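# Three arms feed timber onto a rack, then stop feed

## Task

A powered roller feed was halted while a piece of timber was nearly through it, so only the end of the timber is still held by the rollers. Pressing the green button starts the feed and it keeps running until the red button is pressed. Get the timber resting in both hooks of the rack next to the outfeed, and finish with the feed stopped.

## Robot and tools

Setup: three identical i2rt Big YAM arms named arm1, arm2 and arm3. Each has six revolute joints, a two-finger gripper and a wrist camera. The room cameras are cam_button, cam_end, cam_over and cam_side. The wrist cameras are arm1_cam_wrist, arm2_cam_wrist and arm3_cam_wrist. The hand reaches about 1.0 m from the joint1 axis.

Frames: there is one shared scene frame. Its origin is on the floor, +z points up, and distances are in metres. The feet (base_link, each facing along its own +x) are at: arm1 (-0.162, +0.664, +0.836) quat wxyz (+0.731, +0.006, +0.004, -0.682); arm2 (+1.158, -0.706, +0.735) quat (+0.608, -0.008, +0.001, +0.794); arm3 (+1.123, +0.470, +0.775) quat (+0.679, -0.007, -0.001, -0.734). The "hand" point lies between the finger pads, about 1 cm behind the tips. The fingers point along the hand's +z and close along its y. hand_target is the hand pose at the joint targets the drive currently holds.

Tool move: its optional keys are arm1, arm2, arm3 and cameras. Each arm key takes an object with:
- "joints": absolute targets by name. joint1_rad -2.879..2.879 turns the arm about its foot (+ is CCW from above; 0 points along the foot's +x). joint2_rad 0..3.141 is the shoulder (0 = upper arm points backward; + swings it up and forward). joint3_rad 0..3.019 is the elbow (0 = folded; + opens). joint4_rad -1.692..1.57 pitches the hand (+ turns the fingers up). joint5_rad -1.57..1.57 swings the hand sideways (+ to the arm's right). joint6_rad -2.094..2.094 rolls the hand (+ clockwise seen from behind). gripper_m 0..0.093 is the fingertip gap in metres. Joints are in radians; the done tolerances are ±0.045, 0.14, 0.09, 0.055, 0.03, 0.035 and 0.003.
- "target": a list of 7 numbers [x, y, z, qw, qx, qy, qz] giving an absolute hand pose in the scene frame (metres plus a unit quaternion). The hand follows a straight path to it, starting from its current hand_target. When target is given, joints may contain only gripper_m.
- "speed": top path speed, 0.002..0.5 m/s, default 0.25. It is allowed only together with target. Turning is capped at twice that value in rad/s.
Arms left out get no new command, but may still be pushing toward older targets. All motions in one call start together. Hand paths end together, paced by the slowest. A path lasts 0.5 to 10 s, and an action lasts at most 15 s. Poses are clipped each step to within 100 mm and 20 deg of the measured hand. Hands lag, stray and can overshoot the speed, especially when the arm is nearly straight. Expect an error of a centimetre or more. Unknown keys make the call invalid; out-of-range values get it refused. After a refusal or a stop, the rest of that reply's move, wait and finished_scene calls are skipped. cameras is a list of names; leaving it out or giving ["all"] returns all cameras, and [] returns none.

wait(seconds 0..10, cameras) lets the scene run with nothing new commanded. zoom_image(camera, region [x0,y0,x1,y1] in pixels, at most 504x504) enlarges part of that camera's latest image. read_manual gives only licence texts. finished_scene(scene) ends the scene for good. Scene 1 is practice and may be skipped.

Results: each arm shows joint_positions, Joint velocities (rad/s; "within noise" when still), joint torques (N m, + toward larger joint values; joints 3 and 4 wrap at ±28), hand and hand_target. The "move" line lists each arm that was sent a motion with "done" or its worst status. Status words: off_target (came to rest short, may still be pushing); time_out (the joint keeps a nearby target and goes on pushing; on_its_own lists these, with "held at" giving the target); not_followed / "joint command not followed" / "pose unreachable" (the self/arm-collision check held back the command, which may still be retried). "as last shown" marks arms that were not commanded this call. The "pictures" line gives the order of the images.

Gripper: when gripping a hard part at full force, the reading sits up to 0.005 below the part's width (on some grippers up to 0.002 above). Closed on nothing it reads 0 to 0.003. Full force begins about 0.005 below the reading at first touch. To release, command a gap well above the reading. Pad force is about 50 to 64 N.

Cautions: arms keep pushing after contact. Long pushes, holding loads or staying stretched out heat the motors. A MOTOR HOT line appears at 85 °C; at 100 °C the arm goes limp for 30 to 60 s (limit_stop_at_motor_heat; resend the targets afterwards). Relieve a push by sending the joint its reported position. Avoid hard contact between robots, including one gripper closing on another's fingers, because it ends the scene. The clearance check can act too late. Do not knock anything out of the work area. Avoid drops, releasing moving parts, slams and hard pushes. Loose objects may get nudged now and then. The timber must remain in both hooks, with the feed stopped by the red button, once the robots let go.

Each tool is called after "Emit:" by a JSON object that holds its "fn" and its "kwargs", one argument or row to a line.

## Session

Emit:
{"fn": "move", "kwargs": {

}}

Scene clock: 0.00 s.
Joint torques (N m): no reading
Heat: arm1: hottest joint2_rad 29 °C; arm2: hottest joint1_rad 26 °C; arm3: hottest joint1_rad 28 °C.
Joint velocities: within noise
arm1.joint_positions: joint1_rad=+0.094 joint2_rad=+0.644 joint3_rad=+1.563 joint4_rad=-1.437 joint5_rad=-0.263 joint6_rad=-0.181 gripper_m=+0.09396
arm1.joint_status: not commanded
arm1.hand: x=-0.0869 y=+0.4653 z=+1.4305 quat_wxyz=(-0.427, -0.443, -0.741, +0.270) (m; scene frame)
arm1.hand_target: x=-0.0874 y=+0.4684 z=+1.4387 quat_wxyz=(-0.433, -0.439, -0.737, +0.277) (m; scene frame)
arm1.hand_status: not commanded
arm2.joint_positions: joint1_rad=+0.318 joint2_rad=+0.337 joint3_rad=+1.587 joint4_rad=-1.564 joint5_rad=+0.060 joint6_rad=+0.055 gripper_m=+0.09396
arm2.joint_status: not commanded
arm2.hand: x=+1.1380 y=-0.6587 z=+1.3411 quat_wxyz=(-0.285, +0.696, -0.420, -0.507) (m; scene frame)
arm2.hand_target: x=+1.1401 y=-0.6620 z=+1.3462 quat_wxyz=(-0.288, +0.692, -0.418, -0.514) (m; scene frame)
arm2.hand_status: not commanded
arm3.joint_positions: joint1_rad=-0.839 joint2_rad=+0.572 joint3_rad=+1.457 joint4_rad=-1.426 joint5_rad=-0.274 joint6_rad=+0.619 gripper_m=+0.09396
arm3.joint_status: not commanded
arm3.hand: x=+1.0077 y=+0.3249 z=+1.3418 quat_wxyz=(-0.390, -0.858, -0.083, +0.325) (m; scene frame)
arm3.hand_target: x=+1.0097 y=+0.3264 z=+1.3520 quat_wxyz=(-0.395, -0.851, -0.084, +0.334) (m; scene frame)
arm3.hand_status: not commanded
pictures: arm1_cam_wrist, arm2_cam_wrist, arm3_cam_wrist, cam_button, cam_end, cam_over, cam_side

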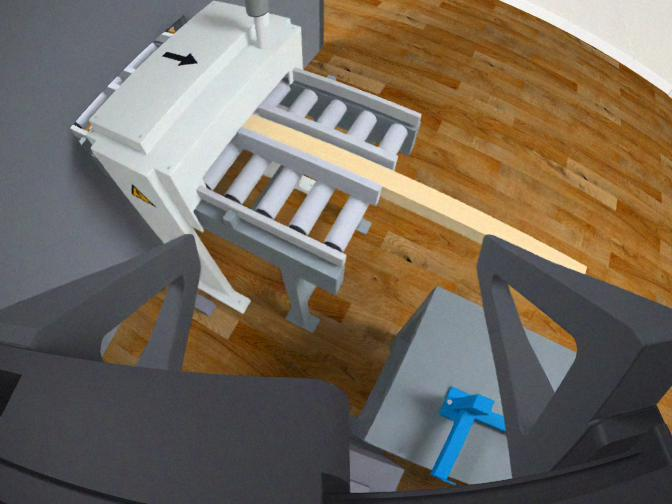

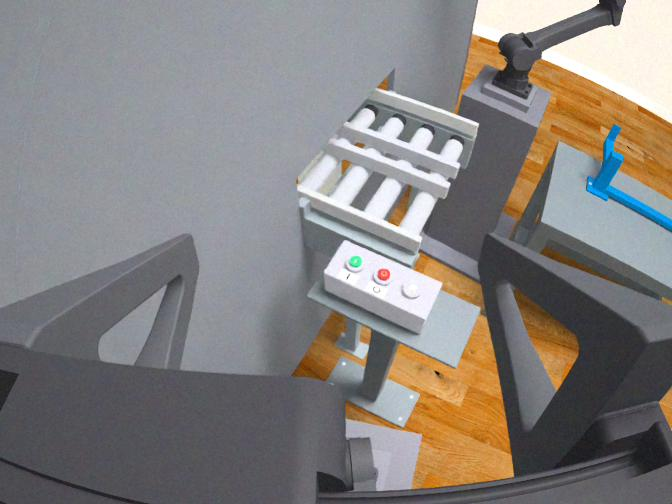

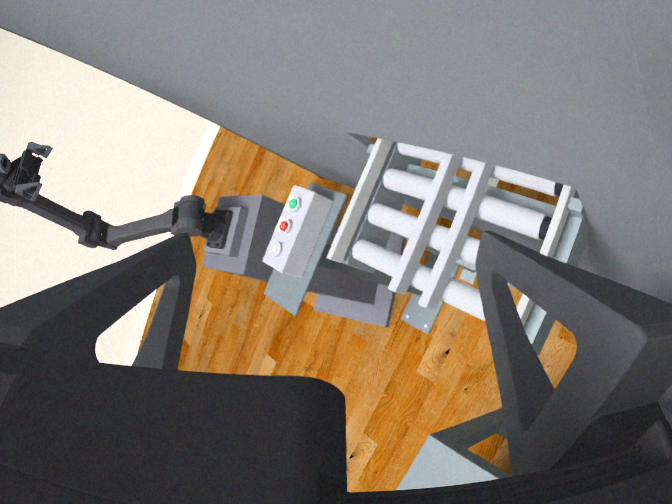

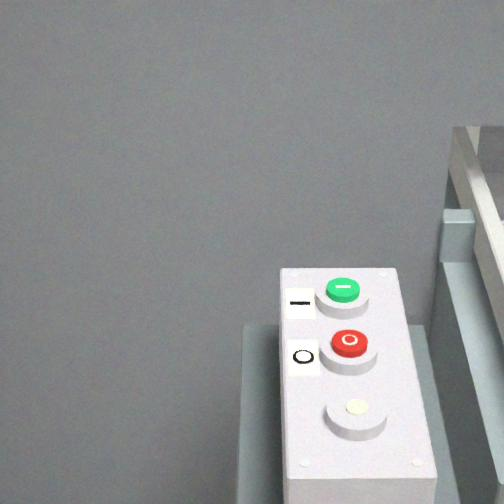

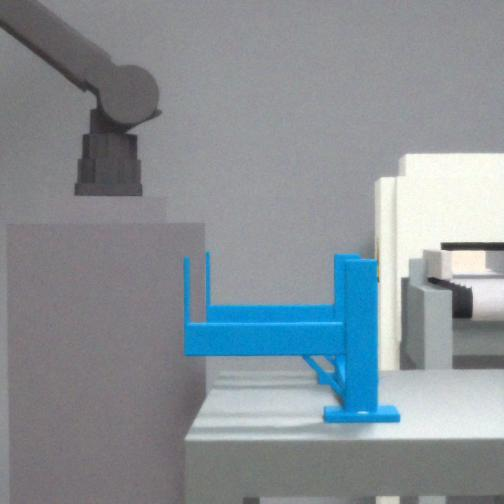

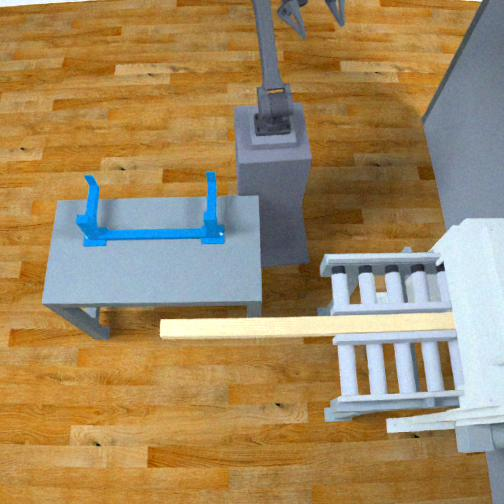

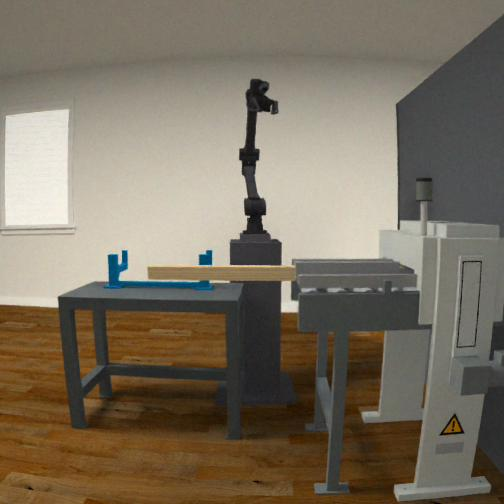

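Emit:
{"fn": "move", "kwargs": {
  "arm1": {"target": [-0.074, -0.026, 0.87, 0, 1, 0, 0]},
  "arm2": {"target": [0.995, -0.345, 0.87, 0, 0.7071, -0.7071, 0], "joints": {"gripper_m": 0.0}},
  "cameras": ["arm1_cam_wrist","arm2_cam_wrist","cam_button","cam_over"]
}}

Scene clock: 5.80 s.
Joint torques (N m): arm1=[1.03 -26.11 13.01 -0.1 -0.06 0.11] | arm2=[-0.73 -8.76 11.59 0.44 -0.03 0.18] | arm3=[0.56 4.54 6.78 1.94 -0.03 -0.05]
Heat: arm1: hottest joint2_rad 30 °C; arm2: hottest joint1_rad 26 °C; arm3: hottest joint1_rad 28 °C.
move: arm1 off_target; arm2 off_target
Joint velocities: within noise
arm1.joint_positions: joint1_rad=+0.063 joint2_rad=+2.263 joint3_rad=+2.000 joint4_rad=-1.317 joint5_rad=+0.006 joint6_rad=+1.688 gripper_m=+0.09396
arm1.joint_status: not commanded
arm1.hand: x=-0.0730 y=-0.0126 z=+0.8597 quat_wxyz=(+0.012, -1.000, -0.008, +0.003) (m; scene frame)
arm1.hand_target: x=-0.0741 y=-0.0253 z=+0.8700 quat_wxyz=(+0.000, -1.000, +0.000, +0.000) (m; scene frame)
arm1.hand_status: off_target (0.017 m and 1.7 deg from the pose sent, 0.746 m and 127.4 deg at the start)
arm2.joint_positions: joint1_rad=+0.169 joint2_rad=+1.405 joint3_rad=+1.017 joint4_rad=-1.219 joint5_rad=-0.004 joint6_rad=+0.410 gripper_m=+0.00017
arm2.joint_status: all done
arm2.hand: x=+1.0018 y=-0.3674 z=+0.8548 quat_wxyz=(+0.008, +0.714, -0.699, +0.024) (m; scene frame)
arm2.hand_target: x=+0.9955 y=-0.3460 z=+0.8704 quat_wxyz=(+0.000, +0.707, -0.707, +0.000) (m; scene frame)
arm2.hand_status: off_target (0.028 m and 3.2 deg from the pose sent, 0.584 m and 75.7 deg at the start)
arm3: as last shown
pictures: arm1_cam_wrist, arm2_cam_wrist, cam_button, cam_over

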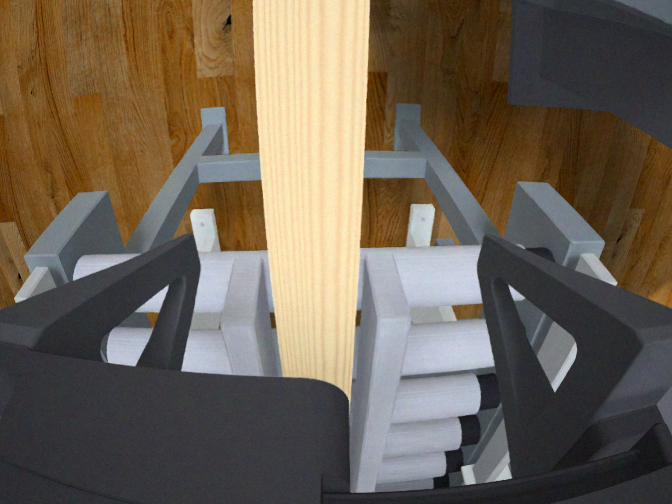

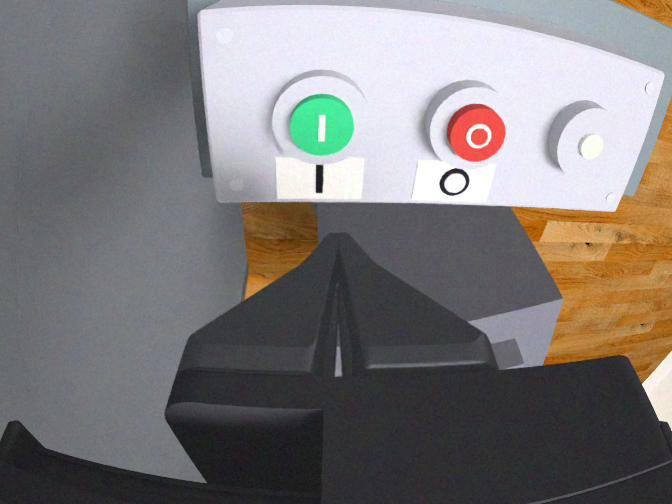

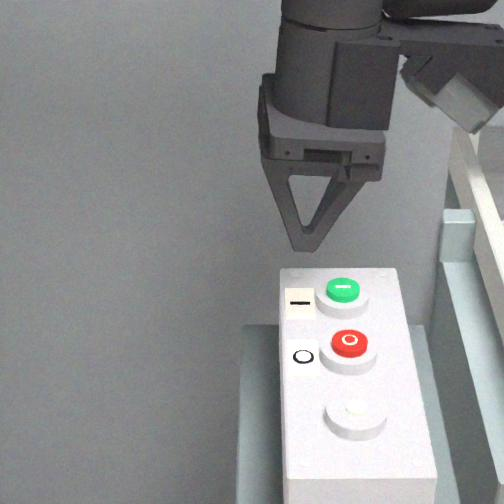

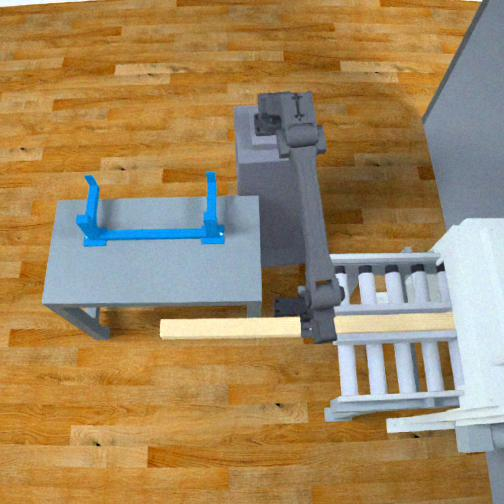

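Emit:
{"fn": "move", "kwargs": {
  "arm1": {"target": [-0.083, -0.032, 0.745, 0, 1, 0, 0], "speed": 0.12},
  "arm2": {"target": [1.001, -0.347, 0.842, 0, 0.7071, -0.7071, 0], "speed": 0.12},
  "cameras": ["arm1_cam_wrist","arm2_cam_wrist","cam_side"]
}}

Scene clock: 7.83 s.
Joint torques (N m): arm1=[0.09 -26.4 8.35 0.87 -0.01 -0.08] | arm2=[-0.79 -7.94 7.32 0.69 -0.01 0.05] | arm3=[0.5 4.48 6.76 1.91 -0.03 -0.05]
Heat: arm1: hottest joint2_rad 30 °C; arm2: hottest joint1_rad 26 °C; arm3: hottest joint1_rad 28 °C.
move: arm1 off_target; arm2 done
Joint velocities: within noise
arm1.joint_positions: joint1_rad=+0.052 joint2_rad=+2.408 joint3_rad=+1.991 joint4_rad=-1.131 joint5_rad=+0.006 joint6_rad=+1.688 gripper_m=+0.09396
arm1.joint_status: not commanded
arm1.hand: x=-0.0779 y=-0.0330 z=+0.7588 quat_wxyz=(-0.004, -1.000, -0.002, +0.000) (m; scene frame)
arm1.hand_target: x=-0.0829 y=-0.0317 z=+0.7452 quat_wxyz=(+0.000, -1.000, +0.000, +0.000) (m; scene frame)
arm1.hand_status: off_target (0.015 m and 0.5 deg from the pose sent, 0.117 m and 1.6 deg at the start)
arm2.joint_positions: joint1_rad=+0.158 joint2_rad=+1.414 joint3_rad=+1.017 joint4_rad=-1.144 joint5_rad=-0.004 joint6_rad=+0.410 gripper_m=+0.00017
arm2.joint_status: not commanded
arm2.hand: x=+0.9979 y=-0.3489 z=+0.8512 quat_wxyz=(-0.004, +0.711, -0.703, -0.007) (m; scene frame)
arm2.hand_target: x=+1.0011 y=-0.3472 z=+0.8422 quat_wxyz=(+0.000, +0.707, -0.707, +0.000) (m; scene frame)
arm2.hand_status: done (0.010 m and 1.1 deg from the pose sent, 0.024 m and 3.2 deg at the start)
arm3: as last shown
pictures: arm1_cam_wrist, arm2_cam_wrist, cam_side

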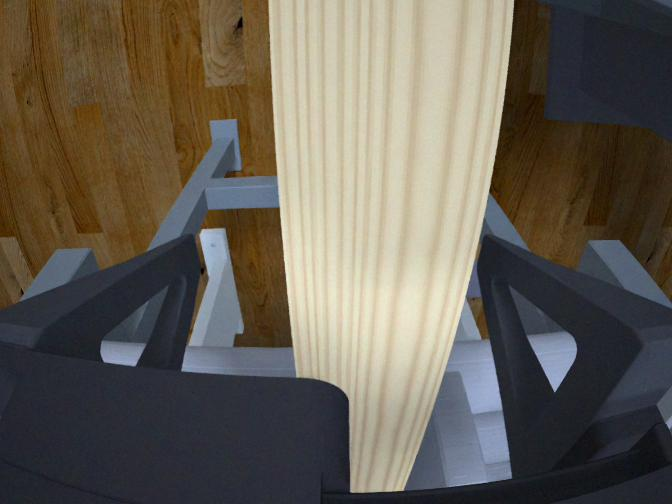

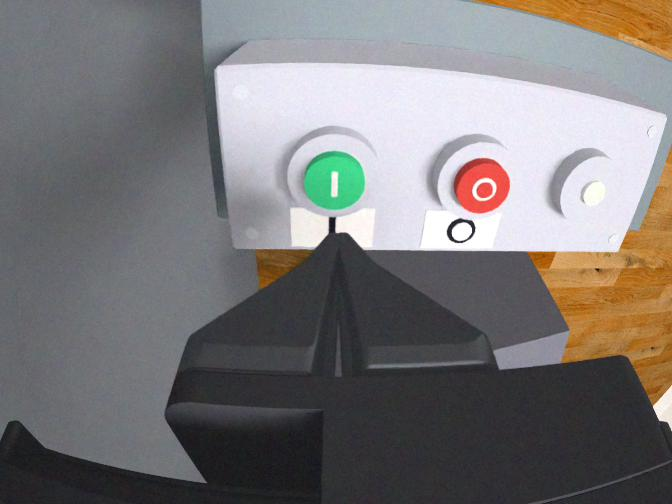

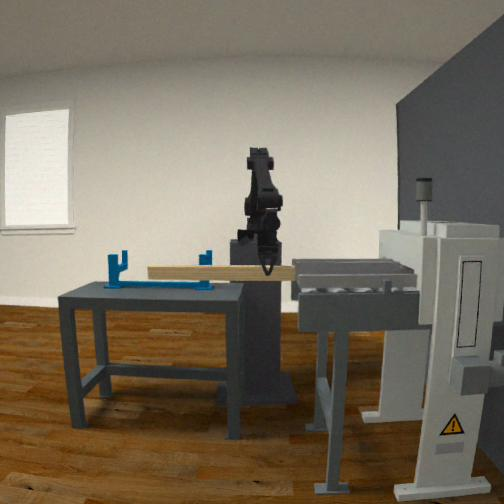

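Emit:
{"fn": "move", "kwargs": {
  "arm1": {"target": [-0.083, -0.016, 0.743, 0, 1, 0, 0], "speed": 0.1},
  "cameras": ["arm1_cam_wrist"]
}}

Emit:
{"fn": "move", "kwargs": {
  "arm1": {"joints": {"gripper_m": 0.05}},
  "cameras": ["arm1_cam_wrist"]
}}

Scene clock: 9.17 s.
Joint torques (N m): arm1=[0.09 -28.4 7.79 0.99 -0.02 -0.07] | arm2=[-0.91 -7.88 7.28 0.69 -0.02 0.06] | arm3=[0.5 4.48 6.76 1.94 -0.03 -0.05]
Heat: arm1: hottest joint2_rad 31 °C; arm2: hottest joint1_rad 26 °C; arm3: hottest joint1_rad 28 °C.
move: arm1 done
Joint velocities: within noise
arm1.joint_positions: joint1_rad=+0.052 joint2_rad=+2.391 joint3_rad=+1.912 joint4_rad=-1.086 joint5_rad=+0.006 joint6_rad=+1.688 gripper_m=+0.09396
arm1.joint_status: not commanded
arm1.hand: x=-0.0801 y=-0.0148 z=+0.7432 quat_wxyz=(+0.004, -1.000, -0.002, +0.001) (m; scene frame)
arm1.hand_target: x=-0.0829 y=-0.0160 z=+0.7430 quat_wxyz=(+0.000, -1.000, +0.000, +0.000) (m; scene frame)
arm1.hand_status: done (0.003 m and 0.6 deg from the pose sent, 0.024 m and 0.5 deg at the start)
arm2, arm3: as last shown
arm2.joint_positions: joint1_rad=+0.158 joint2_rad=+1.414 joint3_rad=+1.017 joint4_rad=-1.143 joint5_rad=-0.004 joint6_rad=+0.410 gripper_m=+0.00017
arm2.hand: x=+0.9978 y=-0.3488 z=+0.8512 quat_wxyz=(-0.004, +0.711, -0.703, -0.007) (m; scene frame)
pictures: arm1_cam_wrist

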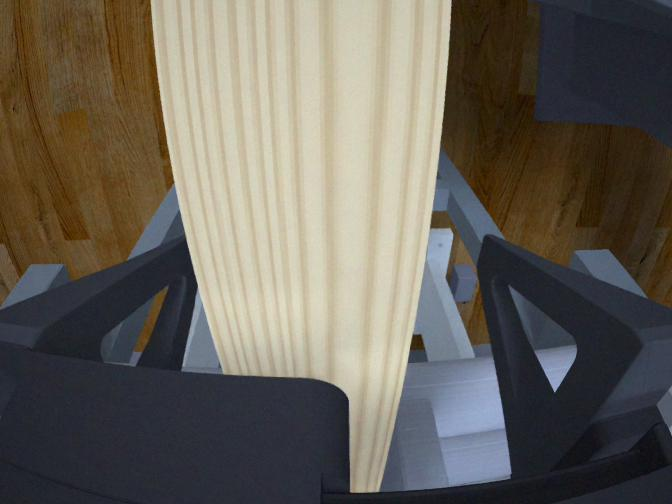

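Scene clock: 9.77 s.
Joint torques (N m): arm1=[0.5 -29.1 7.51 0.53 -0.01 -0.07] | arm2=[-0.91 -8 7.34 0.64 -0.02 0.04] | arm3=[0.5 4.54 6.78 1.92 -0.03 -0.05]
Heat: arm1: hottest joint2_rad 31 °C; arm2: hottest joint1_rad 26 °C; arm3: hottest joint1_rad 28 °C.
move: arm1 done
Joint velocities: within noise
arm1.joint_positions: joint1_rad=+0.051 joint2_rad=+2.391 joint3_rad=+1.912 joint4_rad=-1.072 joint5_rad=+0.005 joint6_rad=+1.688 gripper_m=+0.05004
arm1.joint_status: all done
arm1.hand: x=-0.0799 y=-0.0182 z=+0.7432 quat_wxyz=(-0.002, -1.000, -0.002, +0.000) (m; scene frame)
arm1.hand_target: x=-0.0830 y=-0.0159 z=+0.7429 quat_wxyz=(+0.000, -1.000, +0.000, +0.000) (m; scene frame)
arm1.hand_status: not commanded
arm2, arm3: as last shown
pictures: arm1_cam_wrist

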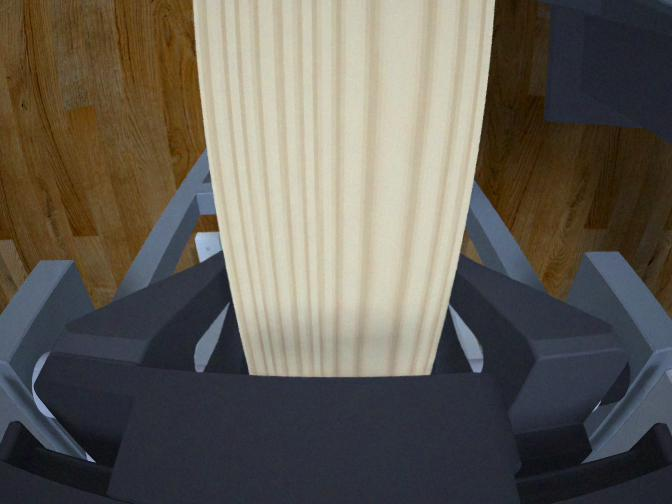

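Emit:
{"fn": "move", "kwargs": {
  "arm1": {"joints": {"gripper_m": 0.035}},
  "cameras": ["arm1_cam_wrist"]
}}

Scene clock: 10.27 s.
Joint torques (N m): arm1=[0.5 -28.04 7.39 0.53 0.02 -0.04] | arm2=[-0.85 -7.77 7.31 0.69 -0.01 0.06] | arm3=[0.5 4.54 6.76 1.94 -0.03 -0.05]
Heat: arm1: hottest joint2_rad 31 °C; arm2: hottest joint1_rad 26 °C; arm3: hottest joint1_rad 28 °C.
move: arm1 off_target
Joint velocities: within noise
arm1.joint_positions: joint1_rad=+0.051 joint2_rad=+2.391 joint3_rad=+1.912 joint4_rad=-1.072 joint5_rad=+0.005 joint6_rad=+1.688 gripper_m=+0.04995
arm1.joint_status: gripper_m off_target (ended at +0.04996, target +0.03500)
arm1.hand: x=-0.0799 y=-0.0182 z=+0.7432 quat_wxyz=(-0.002, -1.000, -0.002, +0.000) (m; scene frame)
arm1.hand_target: x=-0.0830 y=-0.0159 z=+0.7429 quat_wxyz=(+0.000, -1.000, +0.000, +0.000) (m; scene frame)
arm1.hand_status: not commanded
arm2, arm3: as last shown
pictures: arm1_cam_wrist

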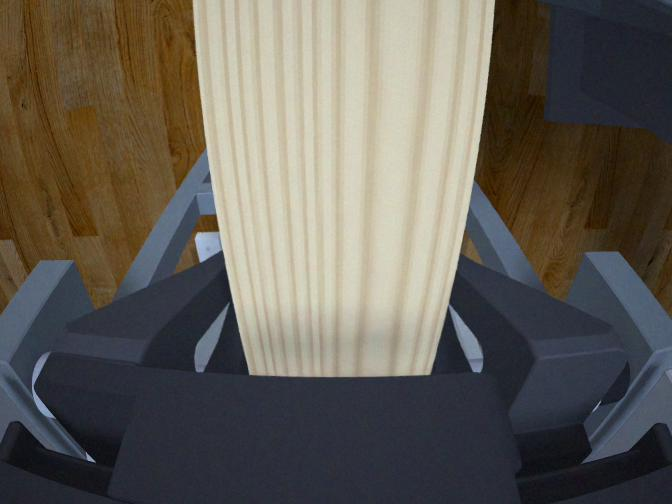

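Emit:
{"fn": "move", "kwargs": {
  "arm1": {"target": [-0.17, -0.018, 0.785, 0, 1, 0, 0], "speed": 0.1},
  "arm2": {"target": [1.003, -0.349, 0.795, 0, 0.7071, -0.7071, 0], "speed": 0.2},
  "cameras": ["arm2_cam_wrist","cam_side","cam_over"]
}}

Scene clock: 12.77 s.
Joint torques (N m): arm1=[1.79 -32.21 8.99 -0.51 0.24 -0.26] | arm2=[-1.08 -6.24 5.67 1.26 0.01 0.02] | arm3=[0.5 4.54 6.76 1.92 -0.03 -0.06]
Heat: arm1: hottest joint2_rad 32 °C; arm2: hottest joint1_rad 26 °C; arm3: hottest joint1_rad 28 °C.
move: arm1 off_target; arm2 off_target
Joint velocities: within noise
arm1.joint_positions: joint1_rad=-0.096 joint2_rad=+2.376 joint3_rad=+1.889 joint4_rad=-1.116 joint5_rad=-0.002 joint6_rad=+1.581 gripper_m=+0.04992
arm1.joint_status: not commanded
arm1.hand: x=-0.1794 y=-0.0056 z=+0.7453 quat_wxyz=(+0.024, -1.000, +0.018, -0.002) (m; scene frame)
arm1.hand_target: x=-0.1702 y=-0.0173 z=+0.7842 quat_wxyz=(+0.000, -1.000, +0.000, +0.000) (m; scene frame)
arm1.hand_status: off_target (0.043 m and 3.4 deg from the pose sent, 0.099 m and 0.4 deg at the start)
arm2.joint_positions: joint1_rad=+0.157 joint2_rad=+1.451 joint3_rad=+0.958 joint4_rad=-1.023 joint5_rad=-0.005 joint6_rad=+0.410 gripper_m=+0.00017
arm2.joint_status: not commanded
arm2.hand: x=+0.9966 y=-0.3451 z=+0.8180 quat_wxyz=(-0.008, +0.711, -0.703, -0.018) (m; scene frame)
arm2.hand_target: x=+1.0032 y=-0.3502 z=+0.7960 quat_wxyz=(+0.000, +0.707, -0.707, +0.000) (m; scene frame)
arm2.hand_status: off_target (0.024 m and 2.4 deg from the pose sent, 0.056 m and 1.1 deg at the start)
arm3: as last shown
pictures: arm2_cam_wrist, cam_over, cam_side

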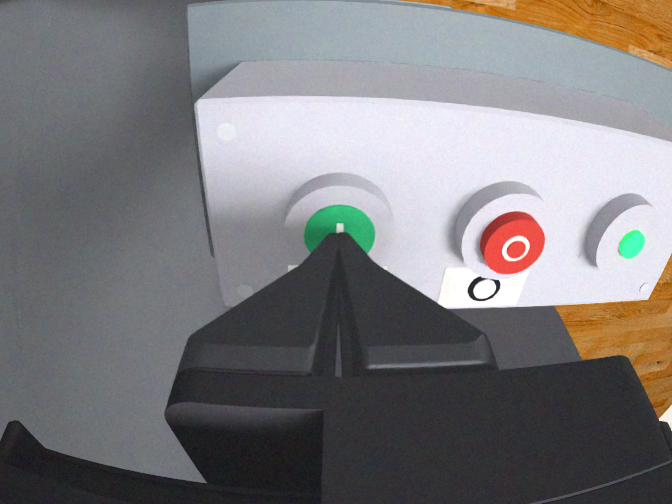

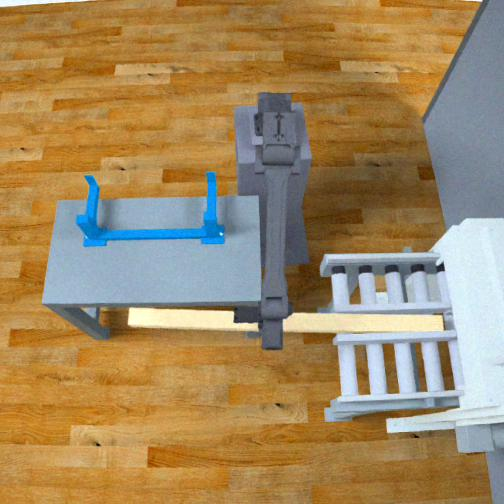

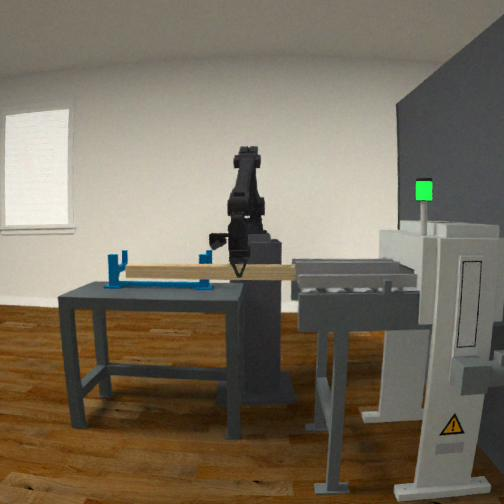

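Emit:
{"fn": "move", "kwargs": {
  "arm1": {"target": [-0.18, -0.024, 0.85, 0.02, 1, 0, 0], "speed": 0.1},
  "arm2": {"target": [1.01, -0.347, 0.86, 0, 0.7071, -0.7071, 0]},
  "cameras": ["cam_side"]
}}

Emit:
{"fn": "move", "kwargs": {
  "arm2": {"target": [1.057, -0.35, 0.84, 0, 0.7071, -0.7071, 0]},
  "cameras": ["arm2_cam_wrist","cam_side"]
}}

Scene clock: 14.30 s.
Joint torques (N m): arm1=[1.49 -35.14 11.07 -1.13 -0.36 -0.47] | arm2=[-0.91 -10.4 11.08 -0.29 0.12 -0.09] | arm3=[0.5 4.54 6.76 1.92 -0.03 -0.06]
Heat: arm1: hottest joint2_rad 33 °C; arm2: hottest joint1_rad 26 °C; arm3: hottest joint1_rad 28 °C.
move: arm1 off_target; arm2 off_target
Joint velocities: within noise
arm1.joint_positions: joint1_rad=-0.096 joint2_rad=+2.323 joint3_rad=+1.889 joint4_rad=-1.165 joint5_rad=+0.013 joint6_rad=+1.589 gripper_m=+0.04992
arm1.joint_status: not commanded
arm1.hand: x=-0.1821 y=-0.0042 z=+0.7804 quat_wxyz=(+0.022, -1.000, +0.022, +0.006) (m; scene frame)
arm1.hand_target: x=-0.1801 y=-0.0219 z=+0.8479 quat_wxyz=(-0.020, -1.000, +0.000, +0.001) (m; scene frame)
arm1.hand_status: off_target (0.072 m and 5.5 deg from the pose sent, 0.106 m and 5.4 deg at the start)
arm2.joint_positions: joint1_rad=+0.136 joint2_rad=+1.414 joint3_rad=+0.983 joint4_rad=-1.175 joint5_rad=-0.007 joint6_rad=+0.402 gripper_m=+0.00017
arm2.joint_status: not commanded
arm2.hand: x=+1.0134 y=-0.3654 z=+0.8398 quat_wxyz=(+0.010, +0.706, -0.708, +0.023) (m; scene frame)
arm2.hand_target: x=+1.0103 y=-0.3479 z=+0.8602 quat_wxyz=(+0.000, +0.707, -0.707, +0.000) (m; scene frame)
arm2.hand_status: off_target (0.028 m and 2.9 deg from the pose sent, 0.044 m and 2.4 deg at the start)
arm3: as last shown
pictures: cam_side

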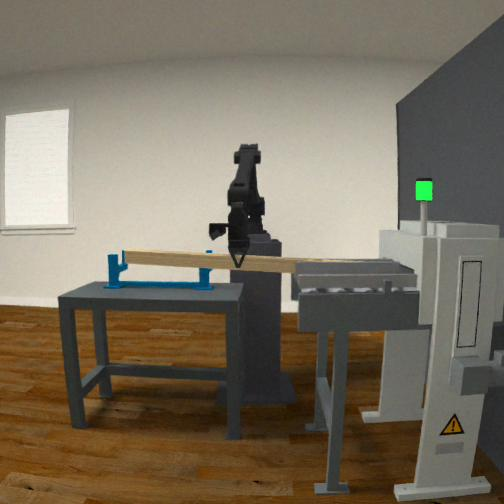

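Scene clock: 15.47 s.
Joint torques (N m): arm1=[1.67 -34.9 11.15 -1.09 -0.36 -0.55] | arm2=[0.09 -10.29 6.5 0.64 0.01 -0.1] | arm3=[0.5 4.54 6.76 1.92 -0.03 -0.05]
Heat: arm1: hottest joint2_rad 33 °C; arm2: hottest joint1_rad 26 °C; arm3: hottest joint1_rad 28 °C.
move: arm2 done
Joint velocities: within noise
arm1: as last shown
arm2.joint_positions: joint1_rad=+0.011 joint2_rad=+1.397 joint3_rad=+0.965 joint4_rad=-1.136 joint5_rad=-0.007 joint6_rad=+0.286 gripper_m=+0.00017
arm2.joint_status: not commanded
arm2.hand: x=+1.0566 y=-0.3476 z=+0.8396 quat_wxyz=(+0.002, +0.703, -0.712, +0.005) (m; scene frame)
arm2.hand_target: x=+1.0570 y=-0.3501 z=+0.8399 quat_wxyz=(+0.000, +0.707, -0.707, +0.000) (m; scene frame)
arm2.hand_status: done (0.002 m and 1.0 deg from the pose sent, 0.046 m and 2.9 deg at the start)
arm3.joint_positions: joint1_rad=-0.839 joint2_rad=+0.572 joint3_rad=+1.457 joint4_rad=-1.426 joint5_rad=-0.274 joint6_rad=+0.619 gripper_m=+0.09396
arm3.joint_status: not commanded
arm3.hand: x=+1.0077 y=+0.3249 z=+1.3418 quat_wxyz=(-0.390, -0.858, -0.083, +0.325) (m; scene frame)
arm3.hand_target: x=+1.0097 y=+0.3264 z=+1.3520 quat_wxyz=(-0.395, -0.851, -0.084, +0.334) (m; scene frame)
arm3.hand_status: not commanded
pictures: arm2_cam_wrist, cam_side

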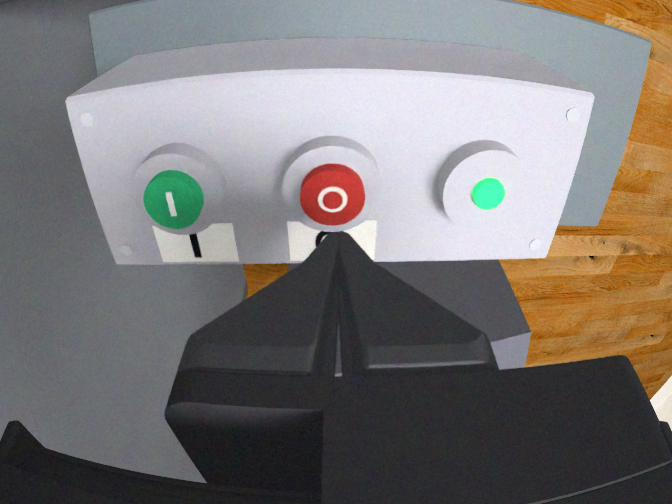

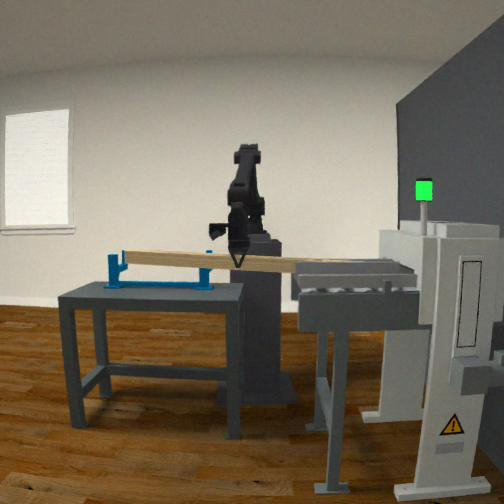

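Emit:
{"fn": "move", "kwargs": {
  "arm2": {"target": [1.056, -0.354, 0.795, 0, 0.7071, -0.7071, 0], "speed": 0.15},
  "arm1": {"target": [-0.19, -0.024, 0.90, 0.03, 1, 0, 0], "speed": 0.1},
  "cameras": ["arm2_cam_wrist","cam_side"]
}}

Emit:
{"fn": "zoom_image", "kwargs": {
  "camera": "cam_side",
  "region": [100, 180, 440, 320]
}}

Scene clock: 16.73 s.
Joint torques (N m): arm1=[0.38 -33.96 13.55 -1.61 -0.36 -0.66] | arm2=[0.67 -5.71 5.37 1.37 0 -0.01] | arm3=[0.5 4.54 6.76 1.92 -0.03 -0.05]
Heat: arm1: hottest joint2_rad 33 °C; arm2: hottest joint1_rad 26 °C; arm3: hottest joint1_rad 28 °C.
move: arm1 off_target; arm2 off_target
Joint velocities: within noise
arm1.joint_positions: joint1_rad=-0.105 joint2_rad=+2.258 joint3_rad=+1.889 joint4_rad=-1.219 joint5_rad=+0.015 joint6_rad=+1.590 gripper_m=+0.04989
arm1.joint_status: not commanded
arm1.hand: x=-0.1881 y=-0.0015 z=+0.8229 quat_wxyz=(+0.016, -0.999, +0.027, +0.006) (m; scene frame)
arm1.hand_target: x=-0.1900 y=-0.0205 z=+0.8980 quat_wxyz=(-0.031, -1.000, +0.001, +0.002) (m; scene frame)
arm1.hand_status: off_target (0.080 m and 6.2 deg from the pose sent, 0.121 m and 6.5 deg at the start; pose on its path clipped on 2 of 34 steps)
arm2.joint_positions: joint1_rad=+0.011 joint2_rad=+1.397 joint3_rad=+0.899 joint4_rad=-1.020 joint5_rad=-0.007 joint6_rad=+0.286 gripper_m=+0.00017
arm2.joint_status: not commanded
arm2.hand: x=+1.0566 y=-0.3470 z=+0.8172 quat_wxyz=(-0.010, +0.703, -0.711, -0.017) (m; scene frame)
arm2.hand_target: x=+1.0564 y=-0.3550 z=+0.7961 quat_wxyz=(+0.000, +0.707, -0.707, +0.000) (m; scene frame)
arm2.hand_status: off_target (0.023 m and 2.3 deg from the pose sent, 0.045 m and 1.0 deg at the start)
arm3: as last shown
pictures: arm2_cam_wrist, cam_side

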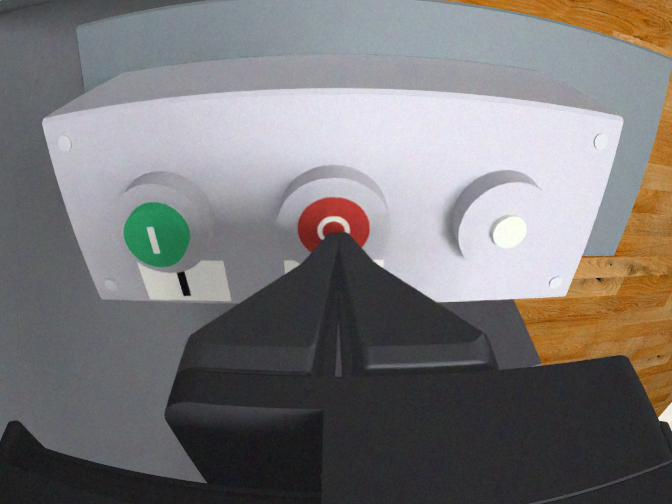

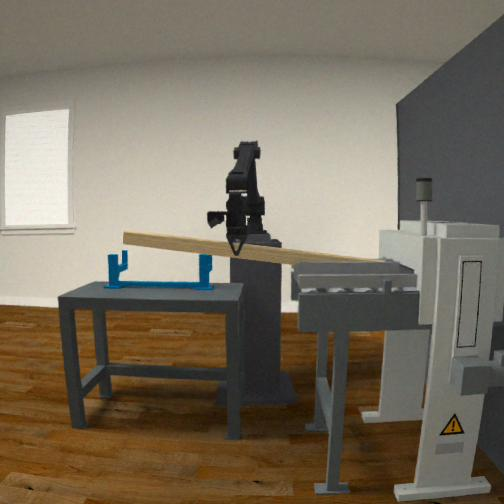

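Scaled by 1.482 from the camera's 504x504 image, which has a finer 720x720 frame.

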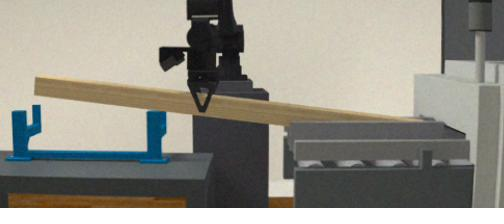

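Emit:
{"fn": "move", "kwargs": {
  "arm1": {"target": [-0.22, -0.01, 0.96, 0.03, 0.998, 0, 0.06], "speed": 0.12},
  "arm2": {"target": [1.056, -0.354, 0.88, 0, 0.7071, -0.7071, 0], "speed": 0.2},
  "cameras": ["cam_over","cam_side"]
}}

Emit:
{"fn": "zoom_image", "kwargs": {
  "camera": "cam_side",
  "region": [100, 180, 440, 320]
}}

Scene clock: 18.23 s.
Joint torques (N m): arm1=[2.14 -33.32 16.5 -0.83 -0.36 -0.74] | arm2=[0.5 -8.29 11 -0.25 0.02 -0.01] | arm3=[0.5 4.48 6.78 1.92 -0.03 -0.06]
Heat: arm1: hottest joint2_rad 34 °C; arm2: hottest joint1_rad 26 °C; arm3: hottest joint1_rad 28 °C.
move: arm1 off_target; arm2 off_target
Joint velocities: within noise
arm1.joint_positions: joint1_rad=-0.195 joint2_rad=+2.181 joint3_rad=+1.897 joint4_rad=-1.359 joint5_rad=-0.113 joint6_rad=+1.522 gripper_m=+0.04985
arm1.joint_status: not commanded
arm1.hand: x=-0.2237 y=+0.0230 z=+0.8774 quat_wxyz=(+0.039, -0.997, +0.041, -0.060) (m; scene frame)
arm1.hand_target: x=-0.2192 y=-0.0033 z=+0.9594 quat_wxyz=(-0.031, -0.998, +0.000, -0.058) (m; scene frame)
arm1.hand_status: off_target (0.089 m and 9.2 deg from the pose sent, 0.141 m and 9.8 deg at the start; pose on its path clipped on 14 of 39 steps)
arm2.joint_positions: joint1_rad=+0.011 joint2_rad=+1.333 joint3_rad=+0.968 joint4_rad=-1.232 joint5_rad=-0.007 joint6_rad=+0.286 gripper_m=+0.00017
arm2.joint_status: not commanded
arm2.hand: x=+1.0621 y=-0.3681 z=+0.8630 quat_wxyz=(+0.009, +0.702, -0.712, +0.018) (m; scene frame)
arm2.hand_target: x=+1.0562 y=-0.3546 z=+0.8801 quat_wxyz=(+0.000, +0.707, -0.707, +0.000) (m; scene frame)
arm2.hand_status: off_target (0.023 m and 2.4 deg from the pose sent, 0.063 m and 2.3 deg at the start)
arm3: as last shown
pictures: cam_over, cam_side

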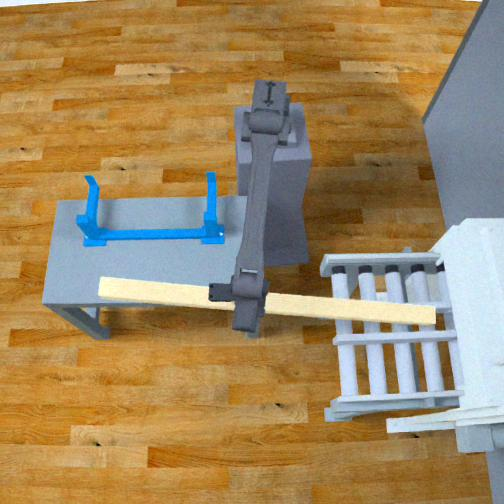

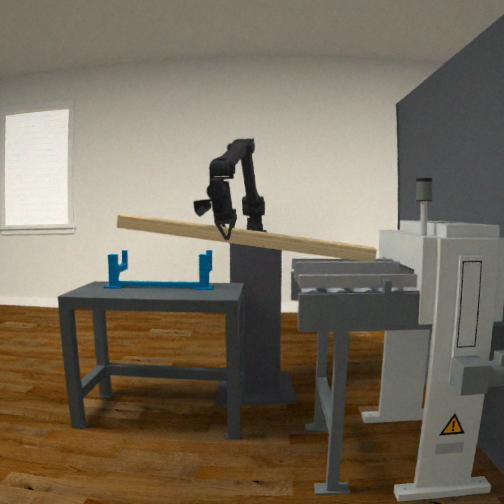

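Scaled by 1.482 from the camera's 504x504 image, which has a finer 720x720 frame.

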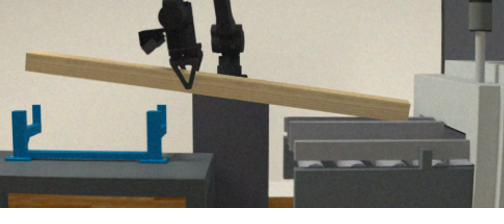

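Emit:
{"fn": "move", "kwargs": {
  "arm1": {"target": [-0.38, 0.05, 0.97, 0.03, 0.994, 0, 0.10], "speed": 0.15},
  "cameras": ["cam_side"]
}}

Emit:
{"fn": "move", "kwargs": {
  "arm1": {"target": [-0.52, 0.14, 0.98, 0.03, 0.994, 0, 0.10], "speed": 0.15},
  "cameras": ["cam_over","cam_side","cam_end"]
}}

Scene clock: 20.37 s.
Joint torques (N m): arm1=[0.91 -33.79 14.67 -0.98 -0.77 -0.22] | arm2=[0.38 -9.11 10.95 -0.21 0.01 -0.03] | arm3=[0.5 4.48 6.76 1.92 -0.03 -0.05]
Heat: arm1: hottest joint2_rad 34 °C; arm2: hottest joint1_rad 26 °C; arm3: hottest joint1_rad 28 °C.
move: arm1 off_target
Joint velocities: within noise
arm1.joint_positions: joint1_rad=-0.472 joint2_rad=+2.162 joint3_rad=+1.897 joint4_rad=-1.432 joint5_rad=-0.194 joint6_rad=+1.186 gripper_m=+0.04985
arm1.joint_status: not commanded
arm1.hand: x=-0.3776 y=+0.0735 z=+0.8929 quat_wxyz=(+0.029, -0.993, +0.016, -0.114) (m; scene frame)
arm1.hand_target: x=-0.3783 y=+0.0546 z=+0.9685 quat_wxyz=(-0.030, -0.995, +0.000, -0.100) (m; scene frame)
arm1.hand_status: off_target (0.081 m and 7.2 deg from the pose sent, 0.184 m and 10.3 deg at the start)
arm2, arm3: as last shown
pictures: cam_side

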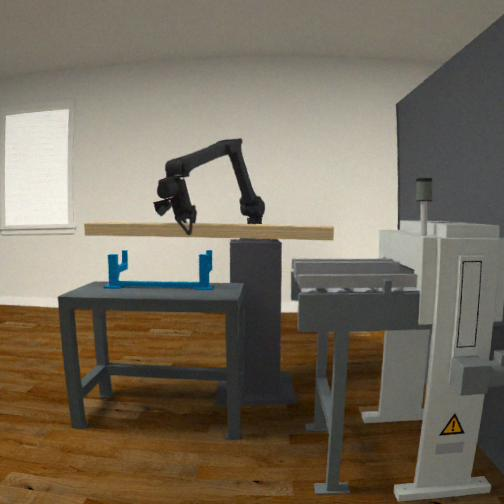

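Scene clock: 22.33 s.
Joint torques (N m): arm1=[0.91 -32.79 14.93 -1.32 -0.75 -0.19] | arm2=[0.32 -8.94 10.95 -0.28 0 -0.03] | arm3=[0.5 4.48 6.76 1.94 -0.03 -0.05]
Heat: arm1: hottest joint2_rad 35 °C; arm2: hottest joint1_rad 26 °C; arm3: hottest joint1_rad 28 °C.
move: arm1 off_target
Joint velocities: within noise
arm1.joint_positions: joint1_rad=-0.728 joint2_rad=+2.145 joint3_rad=+1.897 joint4_rad=-1.494 joint5_rad=-0.186 joint6_rad=+0.922 gripper_m=+0.04984
arm1.joint_status: not commanded
arm1.hand: x=-0.5125 y=+0.1589 z=+0.9062 quat_wxyz=(+0.019, -0.992, +0.013, -0.126) (m; scene frame)
arm1.hand_target: x=-0.5174 y=+0.1437 z=+0.9785 quat_wxyz=(-0.030, -0.995, +0.000, -0.099) (m; scene frame)
arm1.hand_status: off_target (0.077 m and 6.6 deg from the pose sent, 0.180 m and 7.2 deg at the start)
arm2, arm3: as last shown
pictures: cam_end, cam_over, cam_side

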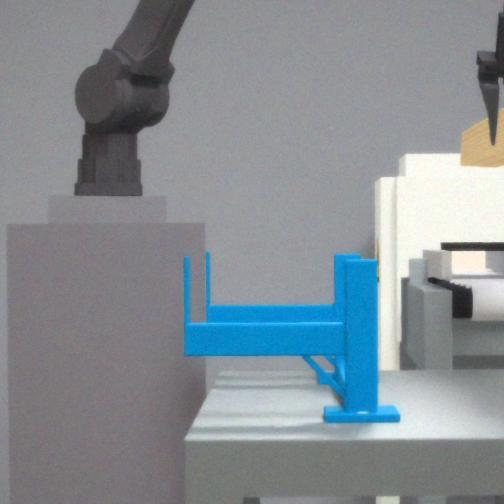

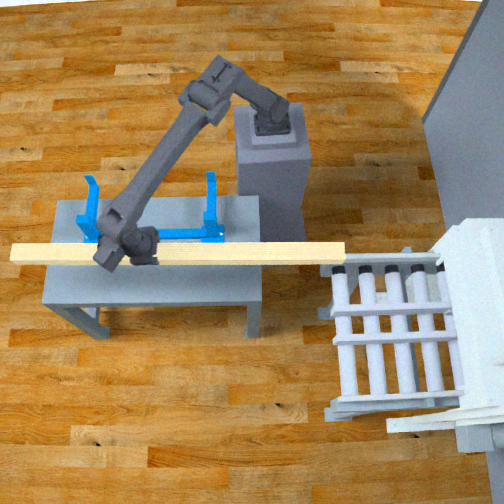

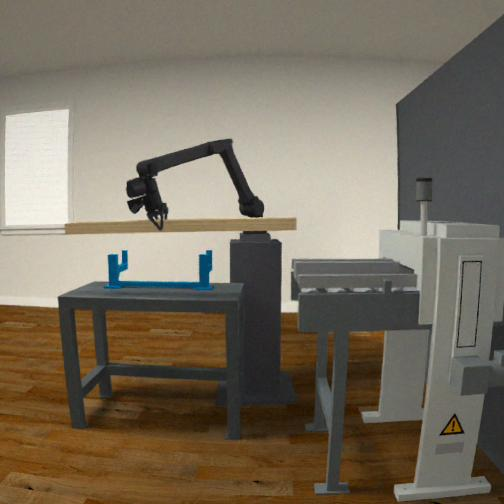

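Emit:
{"fn": "move", "kwargs": {
  "arm1": {"target": [-0.628, 0.29, 0.97, 0.03, 0.994, 0, 0.10], "speed": 0.13},
  "cameras": []
}}

Emit:
{"fn": "move", "kwargs": {
  "arm1": {"target": [-0.633, 0.392, 0.94, 0.02, 0.994, 0, 0.10], "speed": 0.12},
  "cameras": ["cam_over","cam_side","cam_end"]
}}

Scene clock: 24.73 s.
Joint torques (N m): arm1=[1.08 -32.21 10.02 -1.05 -0.6 -0.27] | arm2=[0.44 -8.94 11.06 -0.17 0 -0.04] | arm3=[0.5 4.54 6.76 1.92 -0.03 -0.05]
Heat: arm1: hottest joint2_rad 36 °C; arm2: hottest joint1_rad 26 °C; arm3: hottest joint1_rad 28 °C.
move: arm1 off_target
Joint velocities: within noise
arm1.joint_positions: joint1_rad=-1.021 joint2_rad=+2.100 joint3_rad=+1.832 joint4_rad=-1.494 joint5_rad=-0.163 joint6_rad=+0.623 gripper_m=+0.04984
arm1.joint_status: not commanded
arm1.hand: x=-0.6294 y=+0.2961 z=+0.9125 quat_wxyz=(-0.003, -0.992, +0.010, -0.126) (m; scene frame)
arm1.hand_target: x=-0.6270 y=+0.2909 z=+0.9676 quat_wxyz=(-0.030, -0.995, +0.000, -0.100) (m; scene frame)
arm1.hand_status: off_target (0.058 m and 4.4 deg from the pose sent, 0.186 m and 6.6 deg at the start)
arm2, arm3: as last shown
pictures: none
No camera images: "cameras" was empty.

Scene clock: 26.47 s.
Joint torques (N m): arm1=[1.26 -29.22 9.37 -0.64 -0.44 -0.13] | arm2=[0.5 -8.94 10.92 -0.23 0 -0.04] | arm3=[0.56 4.54 6.76 1.92 -0.03 -0.05]
Heat: arm1: hottest joint2_rad 36 °C; arm2: hottest joint1_rad 26 °C; arm3: hottest joint1_rad 28 °C.
move: arm1 off_target
Joint velocities: within noise
arm1.joint_positions: joint1_rad=-1.164 joint2_rad=+1.993 joint3_rad=+1.597 joint4_rad=-1.403 joint5_rad=-0.129 joint6_rad=+0.478 gripper_m=+0.04984
arm1.joint_status: not commanded
arm1.hand: x=-0.6281 y=+0.3982 z=+0.8941 quat_wxyz=(+0.003, -0.991, +0.009, -0.132) (m; scene frame)
arm1.hand_target: x=-0.6319 y=+0.3925 z=+0.9384 quat_wxyz=(-0.020, -0.995, +0.000, -0.100) (m; scene frame)
arm1.hand_status: off_target (0.047 m and 4.6 deg from the pose sent, 0.100 m and 3.7 deg at the start)
arm2, arm3: as last shown
pictures: cam_end, cam_over, cam_side

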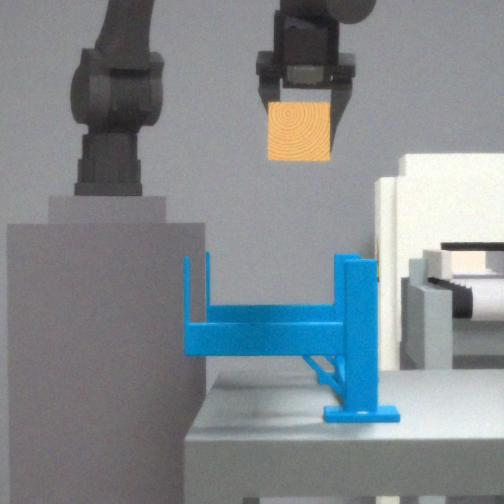

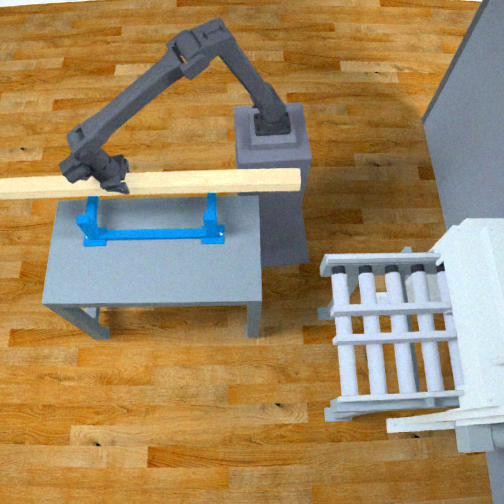

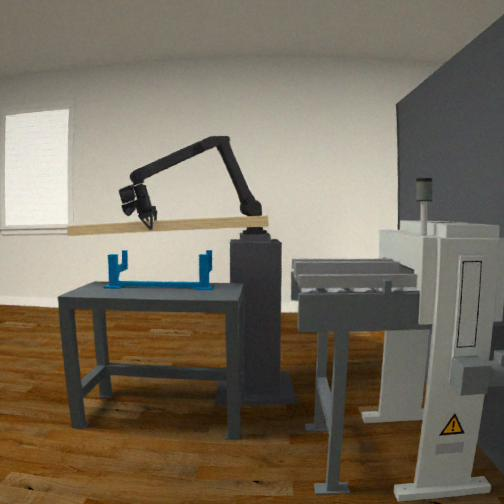

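Emit:
{"fn": "move", "kwargs": {
  "arm1": {"target": [-0.633, 0.394, 0.83, 0.02, 0.997, 0, 0.08], "speed": 0.12},
  "cameras": ["cam_end","cam_side"]
}}

Emit:
{"fn": "move", "kwargs": {
  "arm1": {"target": [-0.633, 0.394, 0.788, 0.02, 0.997, 0, 0.08], "speed": 0.06},
  "cameras": ["cam_end","cam_side"]
}}

Scene clock: 28.27 s.
Joint torques (N m): arm1=[0.91 -26.87 8.58 -0.58 -0.38 -0.07] | arm2=[0.21 -8.76 10.99 -0.14 0.03 -0.03] | arm3=[0.56 4.54 6.78 1.92 -0.03 -0.05]
Heat: arm1: hottest joint2_rad 37 °C; arm2: hottest joint1_rad 26 °C; arm3: hottest joint1_rad 28 °C.
move: arm1 off_target
Joint velocities: within noise
arm1.joint_positions: joint1_rad=-1.164 joint2_rad=+2.068 joint3_rad=+1.442 joint4_rad=-1.117 joint5_rad=-0.114 joint6_rad=+0.478 gripper_m=+0.04984
arm1.joint_status: not commanded
arm1.hand: x=-0.6237 y=+0.4049 z=+0.7974 quat_wxyz=(-0.003, -0.995, +0.006, -0.104) (m; scene frame)
arm1.hand_target: x=-0.6323 y=+0.3944 z=+0.8294 quat_wxyz=(-0.020, -0.997, +0.000, -0.080) (m; scene frame)
arm1.hand_status: off_target (0.036 m and 3.4 deg from the pose sent, 0.065 m and 6.6 deg at the start)
arm2, arm3: as last shown
pictures: cam_end, cam_side

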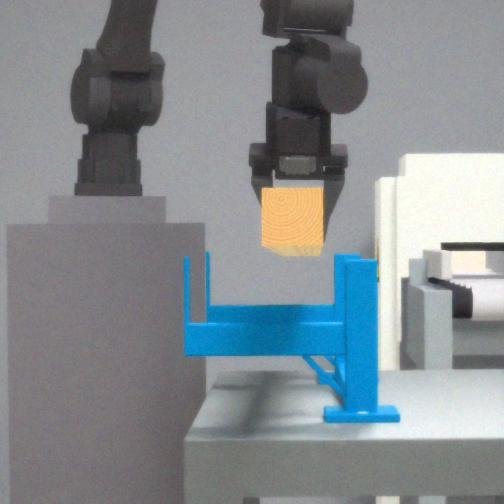

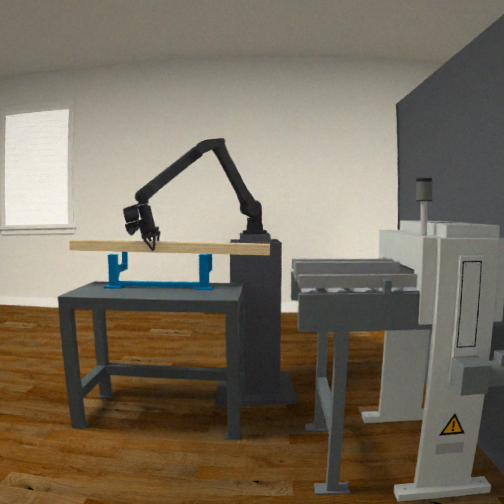

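Scene clock: 29.47 s.
Joint torques (N m): arm1=[1.26 -26.52 7.86 -0.59 -0.4 -0.07] | arm2=[0.5 -8.7 10.95 -0.25 -0.01 -0.04] | arm3=[0.5 4.54 6.75 1.92 -0.03 -0.05]
Heat: arm1: hottest joint2_rad 37 °C; arm2: hottest joint1_rad 26 °C; arm3: hottest joint1_rad 28 °C.
move: arm1 off_target
Joint velocities: within noise
arm1.joint_positions: joint1_rad=-1.164 joint2_rad=+2.124 joint3_rad=+1.423 joint4_rad=-1.033 joint5_rad=-0.114 joint6_rad=+0.478 gripper_m=+0.04984
arm1.joint_status: not commanded
arm1.hand: x=-0.6243 y=+0.4051 z=+0.7604 quat_wxyz=(-0.005, -0.995, +0.006, -0.099) (m; scene frame)
arm1.hand_target: x=-0.6325 y=+0.3942 z=+0.7876 quat_wxyz=(-0.020, -0.997, +0.000, -0.080) (m; scene frame)
arm1.hand_status: off_target (0.031 m and 2.9 deg from the pose sent, 0.017 m and 3.4 deg at the start)
arm2: as last shown
arm3.joint_positions: joint1_rad=-0.839 joint2_rad=+0.572 joint3_rad=+1.457 joint4_rad=-1.426 joint5_rad=-0.274 joint6_rad=+0.619 gripper_m=+0.09396
arm3.joint_status: not commanded
arm3.hand: x=+1.0077 y=+0.3249 z=+1.3418 quat_wxyz=(-0.390, -0.858, -0.083, +0.325) (m; scene frame)
arm3.hand_target: x=+1.0097 y=+0.3264 z=+1.3520 quat_wxyz=(-0.395, -0.851, -0.084, +0.334) (m; scene frame)
arm3.hand_status: not commanded
pictures: cam_end, cam_side

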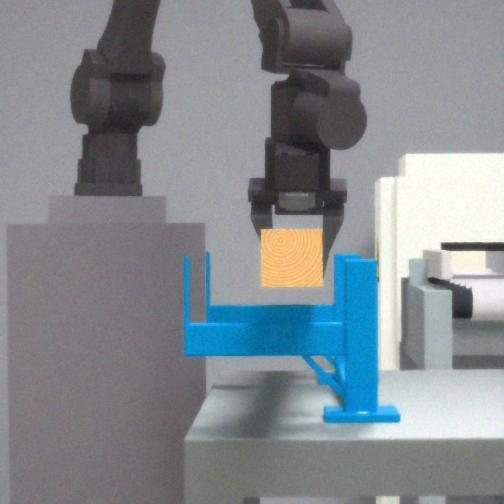

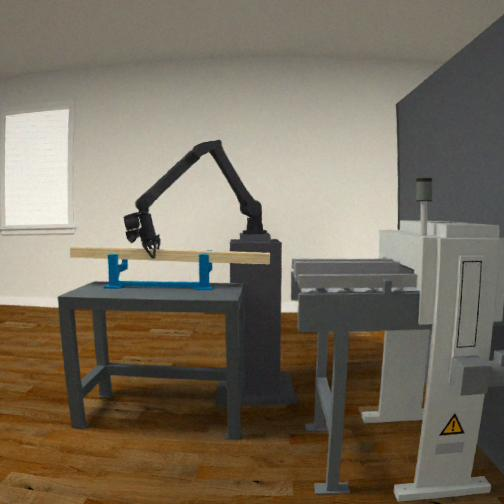

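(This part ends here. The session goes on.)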